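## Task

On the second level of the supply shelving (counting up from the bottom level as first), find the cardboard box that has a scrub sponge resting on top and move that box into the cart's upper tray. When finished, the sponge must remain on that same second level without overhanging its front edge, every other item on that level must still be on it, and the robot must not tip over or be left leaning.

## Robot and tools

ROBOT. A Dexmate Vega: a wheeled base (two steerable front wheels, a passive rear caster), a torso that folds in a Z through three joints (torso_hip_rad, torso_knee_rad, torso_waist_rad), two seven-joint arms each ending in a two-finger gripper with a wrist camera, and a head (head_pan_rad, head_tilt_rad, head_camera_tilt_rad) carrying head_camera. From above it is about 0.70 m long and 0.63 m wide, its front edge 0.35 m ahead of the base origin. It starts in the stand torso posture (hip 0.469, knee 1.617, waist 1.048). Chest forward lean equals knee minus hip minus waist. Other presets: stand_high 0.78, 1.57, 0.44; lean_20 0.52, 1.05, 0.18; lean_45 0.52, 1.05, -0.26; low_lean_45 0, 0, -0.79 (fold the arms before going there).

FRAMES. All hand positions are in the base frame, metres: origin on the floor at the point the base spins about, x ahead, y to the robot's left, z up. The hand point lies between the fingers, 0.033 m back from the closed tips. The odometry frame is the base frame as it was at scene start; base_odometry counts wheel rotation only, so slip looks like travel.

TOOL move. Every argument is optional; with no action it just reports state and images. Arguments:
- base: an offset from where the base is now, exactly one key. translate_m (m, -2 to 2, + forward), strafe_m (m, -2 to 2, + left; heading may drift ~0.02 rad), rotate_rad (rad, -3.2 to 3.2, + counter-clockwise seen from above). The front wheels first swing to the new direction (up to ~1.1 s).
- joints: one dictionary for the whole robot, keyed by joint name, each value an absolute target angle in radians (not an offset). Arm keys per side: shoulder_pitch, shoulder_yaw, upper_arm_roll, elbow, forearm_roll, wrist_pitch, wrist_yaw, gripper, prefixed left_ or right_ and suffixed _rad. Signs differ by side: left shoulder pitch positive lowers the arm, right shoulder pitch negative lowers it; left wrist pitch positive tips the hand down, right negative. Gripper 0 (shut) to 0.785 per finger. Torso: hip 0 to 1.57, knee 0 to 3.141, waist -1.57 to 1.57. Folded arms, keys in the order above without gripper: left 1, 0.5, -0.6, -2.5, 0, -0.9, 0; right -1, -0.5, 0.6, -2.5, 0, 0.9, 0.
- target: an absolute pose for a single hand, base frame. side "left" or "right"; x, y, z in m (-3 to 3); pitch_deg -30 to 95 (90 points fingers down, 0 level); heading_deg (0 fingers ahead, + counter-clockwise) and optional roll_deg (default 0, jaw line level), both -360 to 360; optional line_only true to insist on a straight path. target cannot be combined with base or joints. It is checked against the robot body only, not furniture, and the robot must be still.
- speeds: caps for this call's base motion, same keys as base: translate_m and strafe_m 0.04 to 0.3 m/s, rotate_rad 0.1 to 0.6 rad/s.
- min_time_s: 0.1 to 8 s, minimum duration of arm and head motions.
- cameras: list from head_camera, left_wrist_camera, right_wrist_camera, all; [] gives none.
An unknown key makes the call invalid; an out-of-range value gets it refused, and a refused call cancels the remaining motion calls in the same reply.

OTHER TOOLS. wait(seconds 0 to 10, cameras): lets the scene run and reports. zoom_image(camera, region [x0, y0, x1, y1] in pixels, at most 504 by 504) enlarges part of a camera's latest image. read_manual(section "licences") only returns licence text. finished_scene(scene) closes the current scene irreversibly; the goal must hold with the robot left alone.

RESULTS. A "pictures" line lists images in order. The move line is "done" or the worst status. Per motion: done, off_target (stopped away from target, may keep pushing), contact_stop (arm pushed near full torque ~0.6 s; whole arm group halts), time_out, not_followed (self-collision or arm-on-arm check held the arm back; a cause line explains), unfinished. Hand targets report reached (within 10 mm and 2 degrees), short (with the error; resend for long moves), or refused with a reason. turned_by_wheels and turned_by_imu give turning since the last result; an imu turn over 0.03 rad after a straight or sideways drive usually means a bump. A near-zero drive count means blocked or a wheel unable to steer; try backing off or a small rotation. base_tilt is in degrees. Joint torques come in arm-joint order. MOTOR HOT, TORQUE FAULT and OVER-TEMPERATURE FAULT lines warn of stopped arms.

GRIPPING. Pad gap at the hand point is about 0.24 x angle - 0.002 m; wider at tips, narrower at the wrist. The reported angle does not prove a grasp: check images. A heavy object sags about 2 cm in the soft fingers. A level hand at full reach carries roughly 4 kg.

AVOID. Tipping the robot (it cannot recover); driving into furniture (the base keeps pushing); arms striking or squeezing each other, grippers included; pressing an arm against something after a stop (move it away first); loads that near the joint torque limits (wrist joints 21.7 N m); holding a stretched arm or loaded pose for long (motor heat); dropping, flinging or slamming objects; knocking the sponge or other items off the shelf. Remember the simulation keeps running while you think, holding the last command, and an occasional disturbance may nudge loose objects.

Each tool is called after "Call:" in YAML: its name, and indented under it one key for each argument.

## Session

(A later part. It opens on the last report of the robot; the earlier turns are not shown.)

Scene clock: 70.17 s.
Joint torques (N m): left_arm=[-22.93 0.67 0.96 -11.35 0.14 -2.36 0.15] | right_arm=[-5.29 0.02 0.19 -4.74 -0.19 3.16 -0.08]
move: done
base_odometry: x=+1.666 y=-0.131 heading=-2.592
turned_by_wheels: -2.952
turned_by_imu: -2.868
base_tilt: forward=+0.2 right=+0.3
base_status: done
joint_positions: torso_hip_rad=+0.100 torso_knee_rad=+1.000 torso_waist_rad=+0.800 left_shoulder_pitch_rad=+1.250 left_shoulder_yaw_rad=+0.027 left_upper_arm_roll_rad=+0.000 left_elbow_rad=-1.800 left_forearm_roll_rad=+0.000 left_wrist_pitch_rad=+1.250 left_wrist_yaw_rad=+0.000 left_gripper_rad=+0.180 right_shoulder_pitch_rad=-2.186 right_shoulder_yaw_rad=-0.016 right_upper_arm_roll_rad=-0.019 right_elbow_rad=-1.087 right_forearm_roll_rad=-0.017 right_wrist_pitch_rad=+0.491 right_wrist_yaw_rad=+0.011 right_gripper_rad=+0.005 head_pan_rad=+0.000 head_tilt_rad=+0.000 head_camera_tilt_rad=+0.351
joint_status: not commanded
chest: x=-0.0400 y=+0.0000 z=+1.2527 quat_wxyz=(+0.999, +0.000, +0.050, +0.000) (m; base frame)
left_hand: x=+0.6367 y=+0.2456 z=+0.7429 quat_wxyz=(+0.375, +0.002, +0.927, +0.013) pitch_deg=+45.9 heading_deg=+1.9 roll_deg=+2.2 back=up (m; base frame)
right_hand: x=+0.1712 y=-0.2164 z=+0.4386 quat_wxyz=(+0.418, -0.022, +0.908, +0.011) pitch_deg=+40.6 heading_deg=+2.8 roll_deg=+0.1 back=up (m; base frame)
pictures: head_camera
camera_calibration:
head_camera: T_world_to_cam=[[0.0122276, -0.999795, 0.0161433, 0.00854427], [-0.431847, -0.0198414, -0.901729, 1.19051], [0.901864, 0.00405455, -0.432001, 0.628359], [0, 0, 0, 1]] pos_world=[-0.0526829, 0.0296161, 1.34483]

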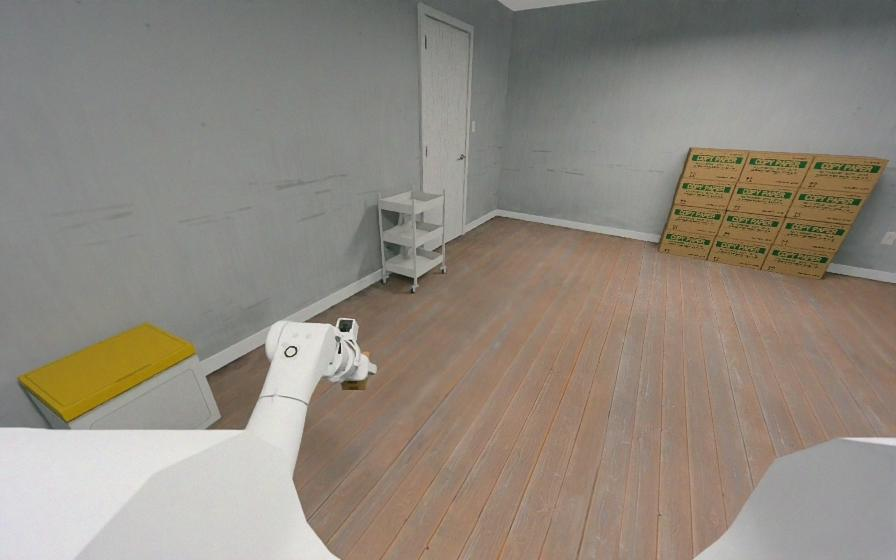

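Call:
move:
  base: {"translate_m": 1.99}
  joints: {"left_shoulder_pitch_rad":0.881,"left_elbow_rad":-1.688,"left_wrist_pitch_rad":1.357,"left_shoulder_yaw_rad":0.02,"head_camera_tilt_rad":0.6}
  cameras: ["head_camera","left_wrist_camera"]

Scene clock: 80.37 s.
Joint torques (N m): left_arm=[-28.88 -1.1 1.52 -8.73 0.16 -3.14 0.25] | right_arm=[-4.26 -0.66 0.34 -3.93 0.23 2.94 -0.23]
move: done
base_odometry: x=-0.033 y=-1.165 heading=-2.593
turned_by_wheels: -0.001
turned_by_imu: -0.009
base_tilt: forward=+0.2 right=+0.3
base_status: done
joint_positions: torso_hip_rad=+0.100 torso_knee_rad=+1.000 torso_waist_rad=+0.800 left_shoulder_pitch_rad=+0.881 left_shoulder_yaw_rad=+0.020 left_upper_arm_roll_rad=+0.000 left_elbow_rad=-1.688 left_forearm_roll_rad=+0.000 left_wrist_pitch_rad=+1.357 left_wrist_yaw_rad=+0.000 left_gripper_rad=+0.180 right_shoulder_pitch_rad=-2.186 right_shoulder_yaw_rad=-0.016 right_upper_arm_roll_rad=-0.019 right_elbow_rad=-1.087 right_forearm_roll_rad=-0.017 right_wrist_pitch_rad=+0.491 right_wrist_yaw_rad=+0.011 right_gripper_rad=+0.005 head_pan_rad=+0.000 head_tilt_rad=+0.000 head_camera_tilt_rad=+0.599
joint_status: all done
chest: x=-0.0400 y=+0.0000 z=+1.2527 quat_wxyz=(+0.999, +0.000, +0.050, +0.000) (m; base frame)
left_hand: x=+0.7464 y=+0.2428 z=+0.9193 quat_wxyz=(+0.444, -0.001, +0.896, +0.010) pitch_deg=+37.3 heading_deg=+1.4 roll_deg=+1.2 back=up (m; base frame)
right_hand: x=+0.1711 y=-0.2164 z=+0.4385 quat_wxyz=(+0.418, -0.022, +0.908, +0.011) pitch_deg=+40.6 heading_deg=+2.8 roll_deg=+0.1 back=up (m; base frame)
pictures: head_camera, left_wrist_camera
camera_calibration:
head_camera: T_world_to_cam=[[0.0158238, -0.999795, 0.0126379, 0.0135541], [-0.64046, -0.0198411, -0.767735, 0.99139], [0.767828, 0.00405444, -0.640643, 0.889295], [0, 0, 0, 1]] pos_world=[-0.048095, 0.0296161, 1.33067]
left_wrist_camera: T_world_to_cam=[[0.0115752, -0.999839, 0.0137303, 0.217711], [-0.675411, -0.0179432, -0.737223, 1.24897], [0.73735, -0.000740086, -0.67551, 0.224281], [0, 0, 0, 1]] pos_world=[0.675675, 0.240252, 1.06928]

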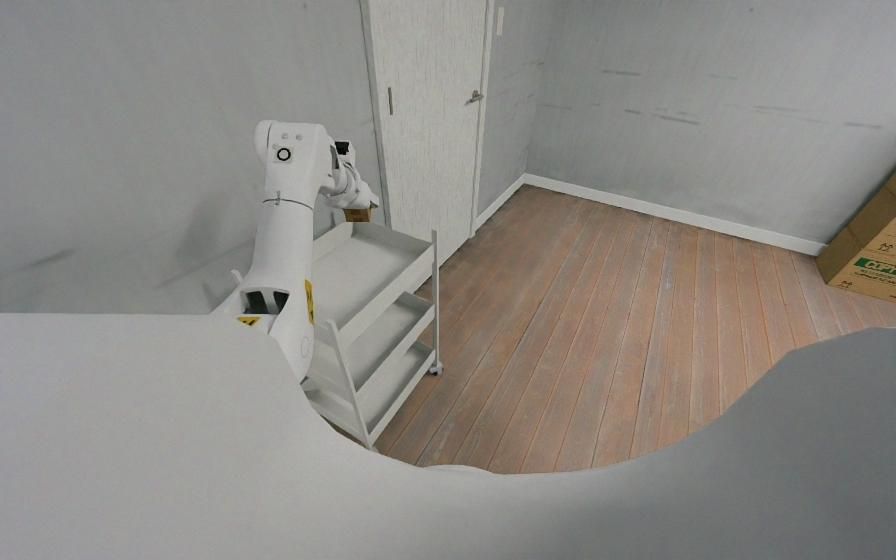

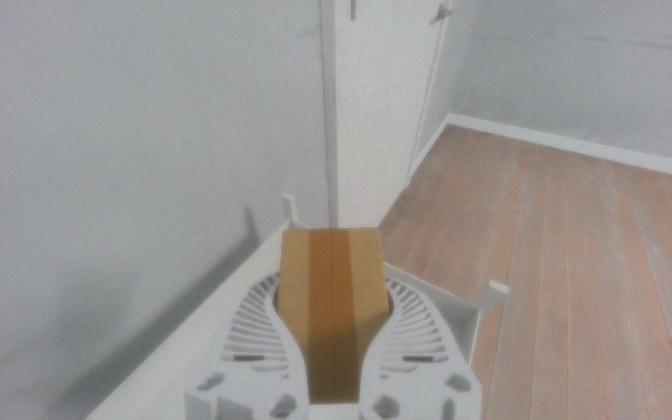

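Call:
move:
  base: {"rotate_rad": 0.1}
  joints: {"left_shoulder_yaw_rad":0.02,"left_shoulder_pitch_rad":0.917,"left_elbow_rad":-1.1,"left_wrist_pitch_rad":0.883}
  cameras: ["head_camera","left_wrist_camera"]

Scene clock: 84.77 s.
Joint torques (N m): left_arm=[-23.44 -0.21 1.46 -9.71 0.12 -3.6 0.12] | right_arm=[-6.18 0.03 0.71 -5.63 -0.22 2.03 -0.07]
move: done
base_odometry: x=-0.034 y=-1.165 heading=-2.493
turned_by_wheels: +0.100
turned_by_imu: +0.097
base_tilt: forward=+0.2 right=+0.3
base_status: done
joint_positions: torso_hip_rad=+0.100 torso_knee_rad=+1.000 torso_waist_rad=+0.800 left_shoulder_pitch_rad=+0.917 left_shoulder_yaw_rad=+0.020 left_upper_arm_roll_rad=+0.000 left_elbow_rad=-1.105 left_forearm_roll_rad=+0.000 left_wrist_pitch_rad=+0.888 left_wrist_yaw_rad=+0.000 left_gripper_rad=+0.180 right_shoulder_pitch_rad=-2.186 right_shoulder_yaw_rad=-0.016 right_upper_arm_roll_rad=-0.019 right_elbow_rad=-1.087 right_forearm_roll_rad=-0.017 right_wrist_pitch_rad=+0.491 right_wrist_yaw_rad=+0.011 right_gripper_rad=+0.005 head_pan_rad=+0.000 head_tilt_rad=+0.000 head_camera_tilt_rad=+0.599
joint_status: all done
chest: x=-0.0400 y=+0.0000 z=+1.2527 quat_wxyz=(+0.999, +0.000, +0.050, +0.000) (m; base frame)
left_hand: x=+0.7388 y=+0.2460 z=+0.7050 quat_wxyz=(+0.376, -0.002, +0.927, +0.010) pitch_deg=+45.8 heading_deg=+1.6 roll_deg=+1.4 back=up (m; base frame)
right_hand: x=+0.1711 y=-0.2164 z=+0.4385 quat_wxyz=(+0.418, -0.022, +0.908, +0.011) pitch_deg=+40.6 heading_deg=+2.8 roll_deg=+0.1 back=up (m; base frame)
pictures: head_camera, left_wrist_camera
camera_calibration:
head_camera: T_world_to_cam=[[0.0158998, -0.999795, 0.012573, 0.0136445], [-0.640459, -0.01984, -0.767736, 0.991392], [0.767828, 0.00415442, -0.640642, 0.889292], [0, 0, 0, 1]] pos_world=[-0.0480953, 0.0296164, 1.33067]
left_wrist_camera: T_world_to_cam=[[0.0153997, -0.999797, 0.0129808, 0.22165], [-0.776987, -0.0201369, -0.629195, 1.08531], [0.629329, -0.000396519, -0.777139, 0.236535], [0, 0, 0, 1]] pos_world=[0.691001, 0.243554, 0.863816]

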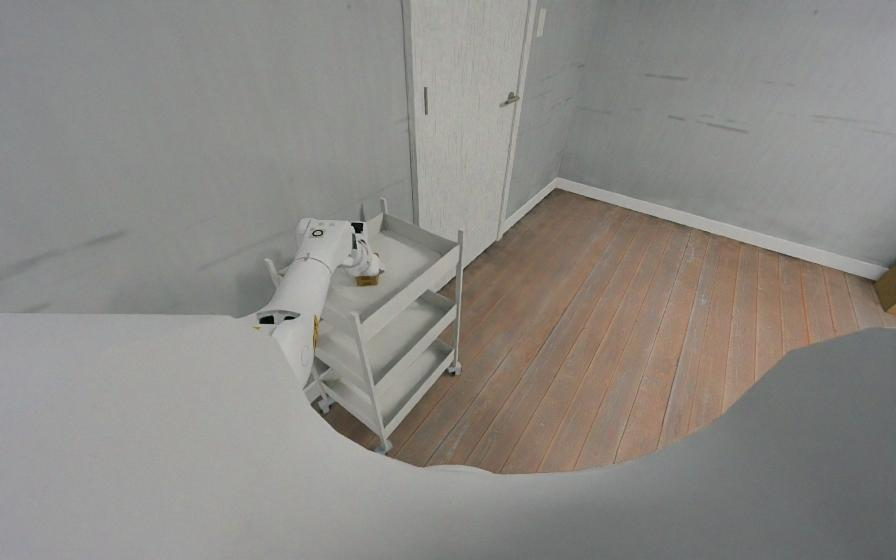

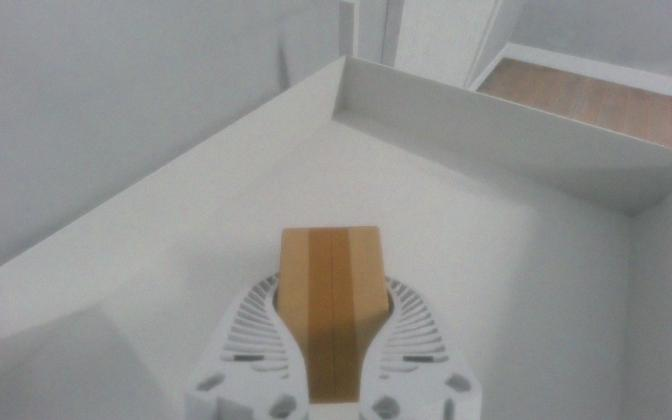

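Call:
move:
  joints: {"left_shoulder_pitch_rad":0.915,"left_elbow_rad":-1.045,"left_wrist_pitch_rad":0.83}
  cameras: ["head_camera"]

Scene clock: 86.57 s.
Joint torques (N m): left_arm=[4.43 0.13 1.8 7.91 -0.78 7.03 -0.44] | right_arm=[-3.46 -1.01 0.8 -4.99 0.15 2.29 -0.21]
move: done
base_odometry: x=-0.034 y=-1.165 heading=-2.493
turned_by_wheels: +0.000
turned_by_imu: +0.000
base_tilt: forward=+0.1 right=+0.4
base_status: not commanded
joint_positions: torso_hip_rad=+0.100 torso_knee_rad=+1.000 torso_waist_rad=+0.800 left_shoulder_pitch_rad=+0.914 left_shoulder_yaw_rad=+0.020 left_upper_arm_roll_rad=+0.000 left_elbow_rad=-1.052 left_forearm_roll_rad=+0.000 left_wrist_pitch_rad=+0.833 left_wrist_yaw_rad=+0.000 left_gripper_rad=+0.180 right_shoulder_pitch_rad=-2.186 right_shoulder_yaw_rad=-0.016 right_upper_arm_roll_rad=-0.019 right_elbow_rad=-1.087 right_forearm_roll_rad=-0.017 right_wrist_pitch_rad=+0.491 right_wrist_yaw_rad=+0.011 right_gripper_rad=+0.005 head_pan_rad=+0.000 head_tilt_rad=+0.000 head_camera_tilt_rad=+0.599
joint_status: all done
chest: x=-0.0405 y=+0.0000 z=+1.2527 quat_wxyz=(+0.999, +0.000, +0.050, +0.000) (m; base frame)
left_hand: x=+0.7392 y=+0.2464 z=+0.6932 quat_wxyz=(+0.378, -0.002, +0.926, +0.010) pitch_deg=+45.5 heading_deg=+1.6 roll_deg=+1.4 back=up (m; base frame)
right_hand: x=+0.1712 y=-0.2164 z=+0.4387 quat_wxyz=(+0.418, -0.022, +0.908, +0.011) pitch_deg=+40.6 heading_deg=+2.8 roll_deg=+0.1 back=up (m; base frame)
pictures: head_camera
camera_calibration:
head_camera: T_world_to_cam=[[0.01589, -0.999795, 0.0125855, 0.0136368], [-0.639859, -0.0198401, -0.768236, 0.991704], [0.768328, 0.00415433, -0.640043, 0.888977], [0, 0, 0, 1]] pos_world=[-0.048692, 0.0296164, 1.33067]

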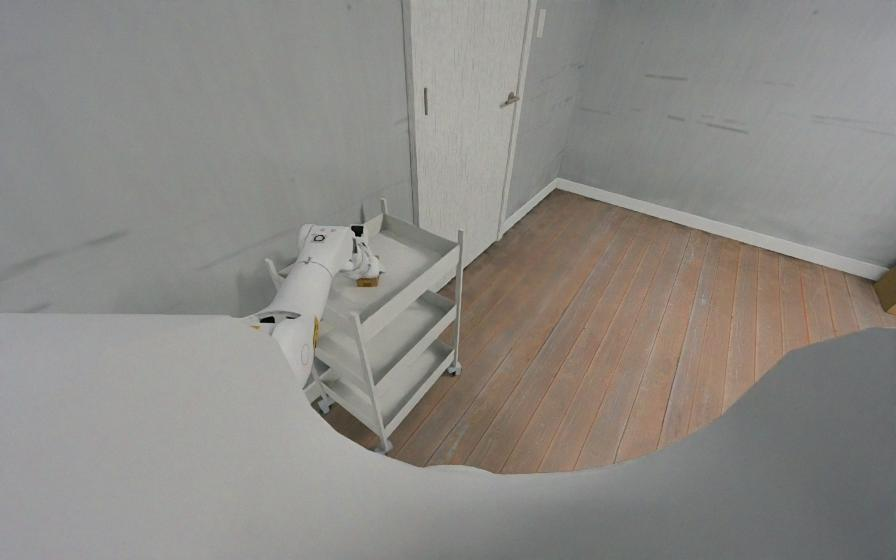

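Call:
move:
  joints: {"left_gripper_rad":0.45}
  cameras: []

Call:
move:
  joints: {"left_shoulder_pitch_rad":0.85,"left_elbow_rad":-1.25,"left_wrist_pitch_rad":1.1}
  cameras: ["left_wrist_camera"]

Call:
finished_scene:
  scene: 2

Scene clock: 87.87 s.
Joint torques (N m): left_arm=[-15.44 -0.53 1.36 -6.43 -0.49 -1.36 -0.26] | right_arm=[-4.63 -0.11 0.73 -4.39 0.02 3.08 0.06]
move: done
base_odometry: x=-0.034 y=-1.165 heading=-2.493
turned_by_wheels: +0.000
turned_by_imu: +0.000
base_tilt: forward=+0.2 right=+0.3
base_status: not commanded
joint_positions: torso_hip_rad=+0.100 torso_knee_rad=+1.000 torso_waist_rad=+0.800 left_shoulder_pitch_rad=+0.915 left_shoulder_yaw_rad=+0.020 left_upper_arm_roll_rad=+0.000 left_elbow_rad=-1.045 left_forearm_roll_rad=+0.000 left_wrist_pitch_rad=+0.830 left_wrist_yaw_rad=+0.000 left_gripper_rad=+0.450 right_shoulder_pitch_rad=-2.186 right_shoulder_yaw_rad=-0.016 right_upper_arm_roll_rad=-0.019 right_elbow_rad=-1.087 right_forearm_roll_rad=-0.017 right_wrist_pitch_rad=+0.491 right_wrist_yaw_rad=+0.011 right_gripper_rad=+0.005 head_pan_rad=+0.000 head_tilt_rad=+0.000 head_camera_tilt_rad=+0.599
joint_status: all done
chest: x=-0.0403 y=+0.0000 z=+1.2527 quat_wxyz=(+0.999, +0.000, +0.050, +0.000) (m; base frame)
left_hand: x=+0.7377 y=+0.2463 z=+0.6899 quat_wxyz=(+0.376, -0.002, +0.926, +0.010) pitch_deg=+45.8 heading_deg=+1.6 roll_deg=+1.4 back=up (m; base frame)
right_hand: x=+0.1712 y=-0.2164 z=+0.4386 quat_wxyz=(+0.418, -0.022, +0.908, +0.011) pitch_deg=+40.6 heading_deg=+2.8 roll_deg=+0.1 back=up (m; base frame)
pictures: none
No camera images: "cameras" was empty.

Scene clock: 90.47 s.
Joint torques (N m): left_arm=[-30.73 0.73 1.5 -10.62 -0.11 -1.73 -0.02] | right_arm=[-5.3 0.21 0.4 -4.73 -0.02 2.62 -0.44]
move: done
base_odometry: x=-0.034 y=-1.165 heading=-2.493
turned_by_wheels: +0.000
turned_by_imu: +0.001
base_tilt: forward=+0.1 right=+0.3
base_status: not commanded
joint_positions: torso_hip_rad=+0.100 torso_knee_rad=+1.000 torso_waist_rad=+0.800 left_shoulder_pitch_rad=+0.852 left_shoulder_yaw_rad=+0.020 left_upper_arm_roll_rad=+0.000 left_elbow_rad=-1.245 left_forearm_roll_rad=+0.000 left_wrist_pitch_rad=+1.095 left_wrist_yaw_rad=+0.000 left_gripper_rad=+0.450 right_shoulder_pitch_rad=-2.186 right_shoulder_yaw_rad=-0.016 right_upper_arm_roll_rad=-0.019 right_elbow_rad=-1.087 right_forearm_roll_rad=-0.017 right_wrist_pitch_rad=+0.491 right_wrist_yaw_rad=+0.011 right_gripper_rad=+0.005 head_pan_rad=+0.000 head_tilt_rad=+0.000 head_camera_tilt_rad=+0.599
joint_status: all done
chest: x=-0.0402 y=+0.0000 z=+1.2527 quat_wxyz=(+0.999, +0.000, +0.050, +0.000) (m; base frame)
left_hand: x=+0.7507 y=+0.2455 z=+0.7753 quat_wxyz=(+0.375, -0.002, +0.927, +0.010) pitch_deg=+45.9 heading_deg=+1.6 roll_deg=+1.3 back=up (m; base frame)
right_hand: x=+0.1712 y=-0.2164 z=+0.4386 quat_wxyz=(+0.418, -0.022, +0.908, +0.011) pitch_deg=+40.6 heading_deg=+2.8 roll_deg=+0.1 back=up (m; base frame)
pictures: left_wrist_camera
camera_calibration:
left_wrist_camera: T_world_to_cam=[[0.0165674, -0.99977, 0.013598, 0.218647], [-0.777811, -0.0214325, -0.628132, 1.1389], [0.62828, -0.000170146, -0.777988, 0.285105], [0, 0, 0, 1]] pos_world=[0.7031, 0.243054, 0.934214]

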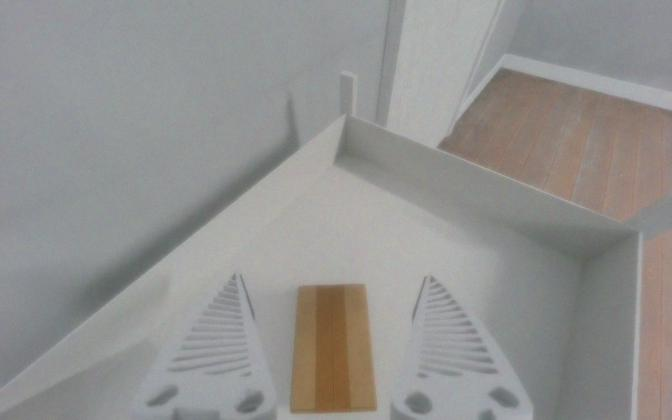

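The scene is finished: the task was done.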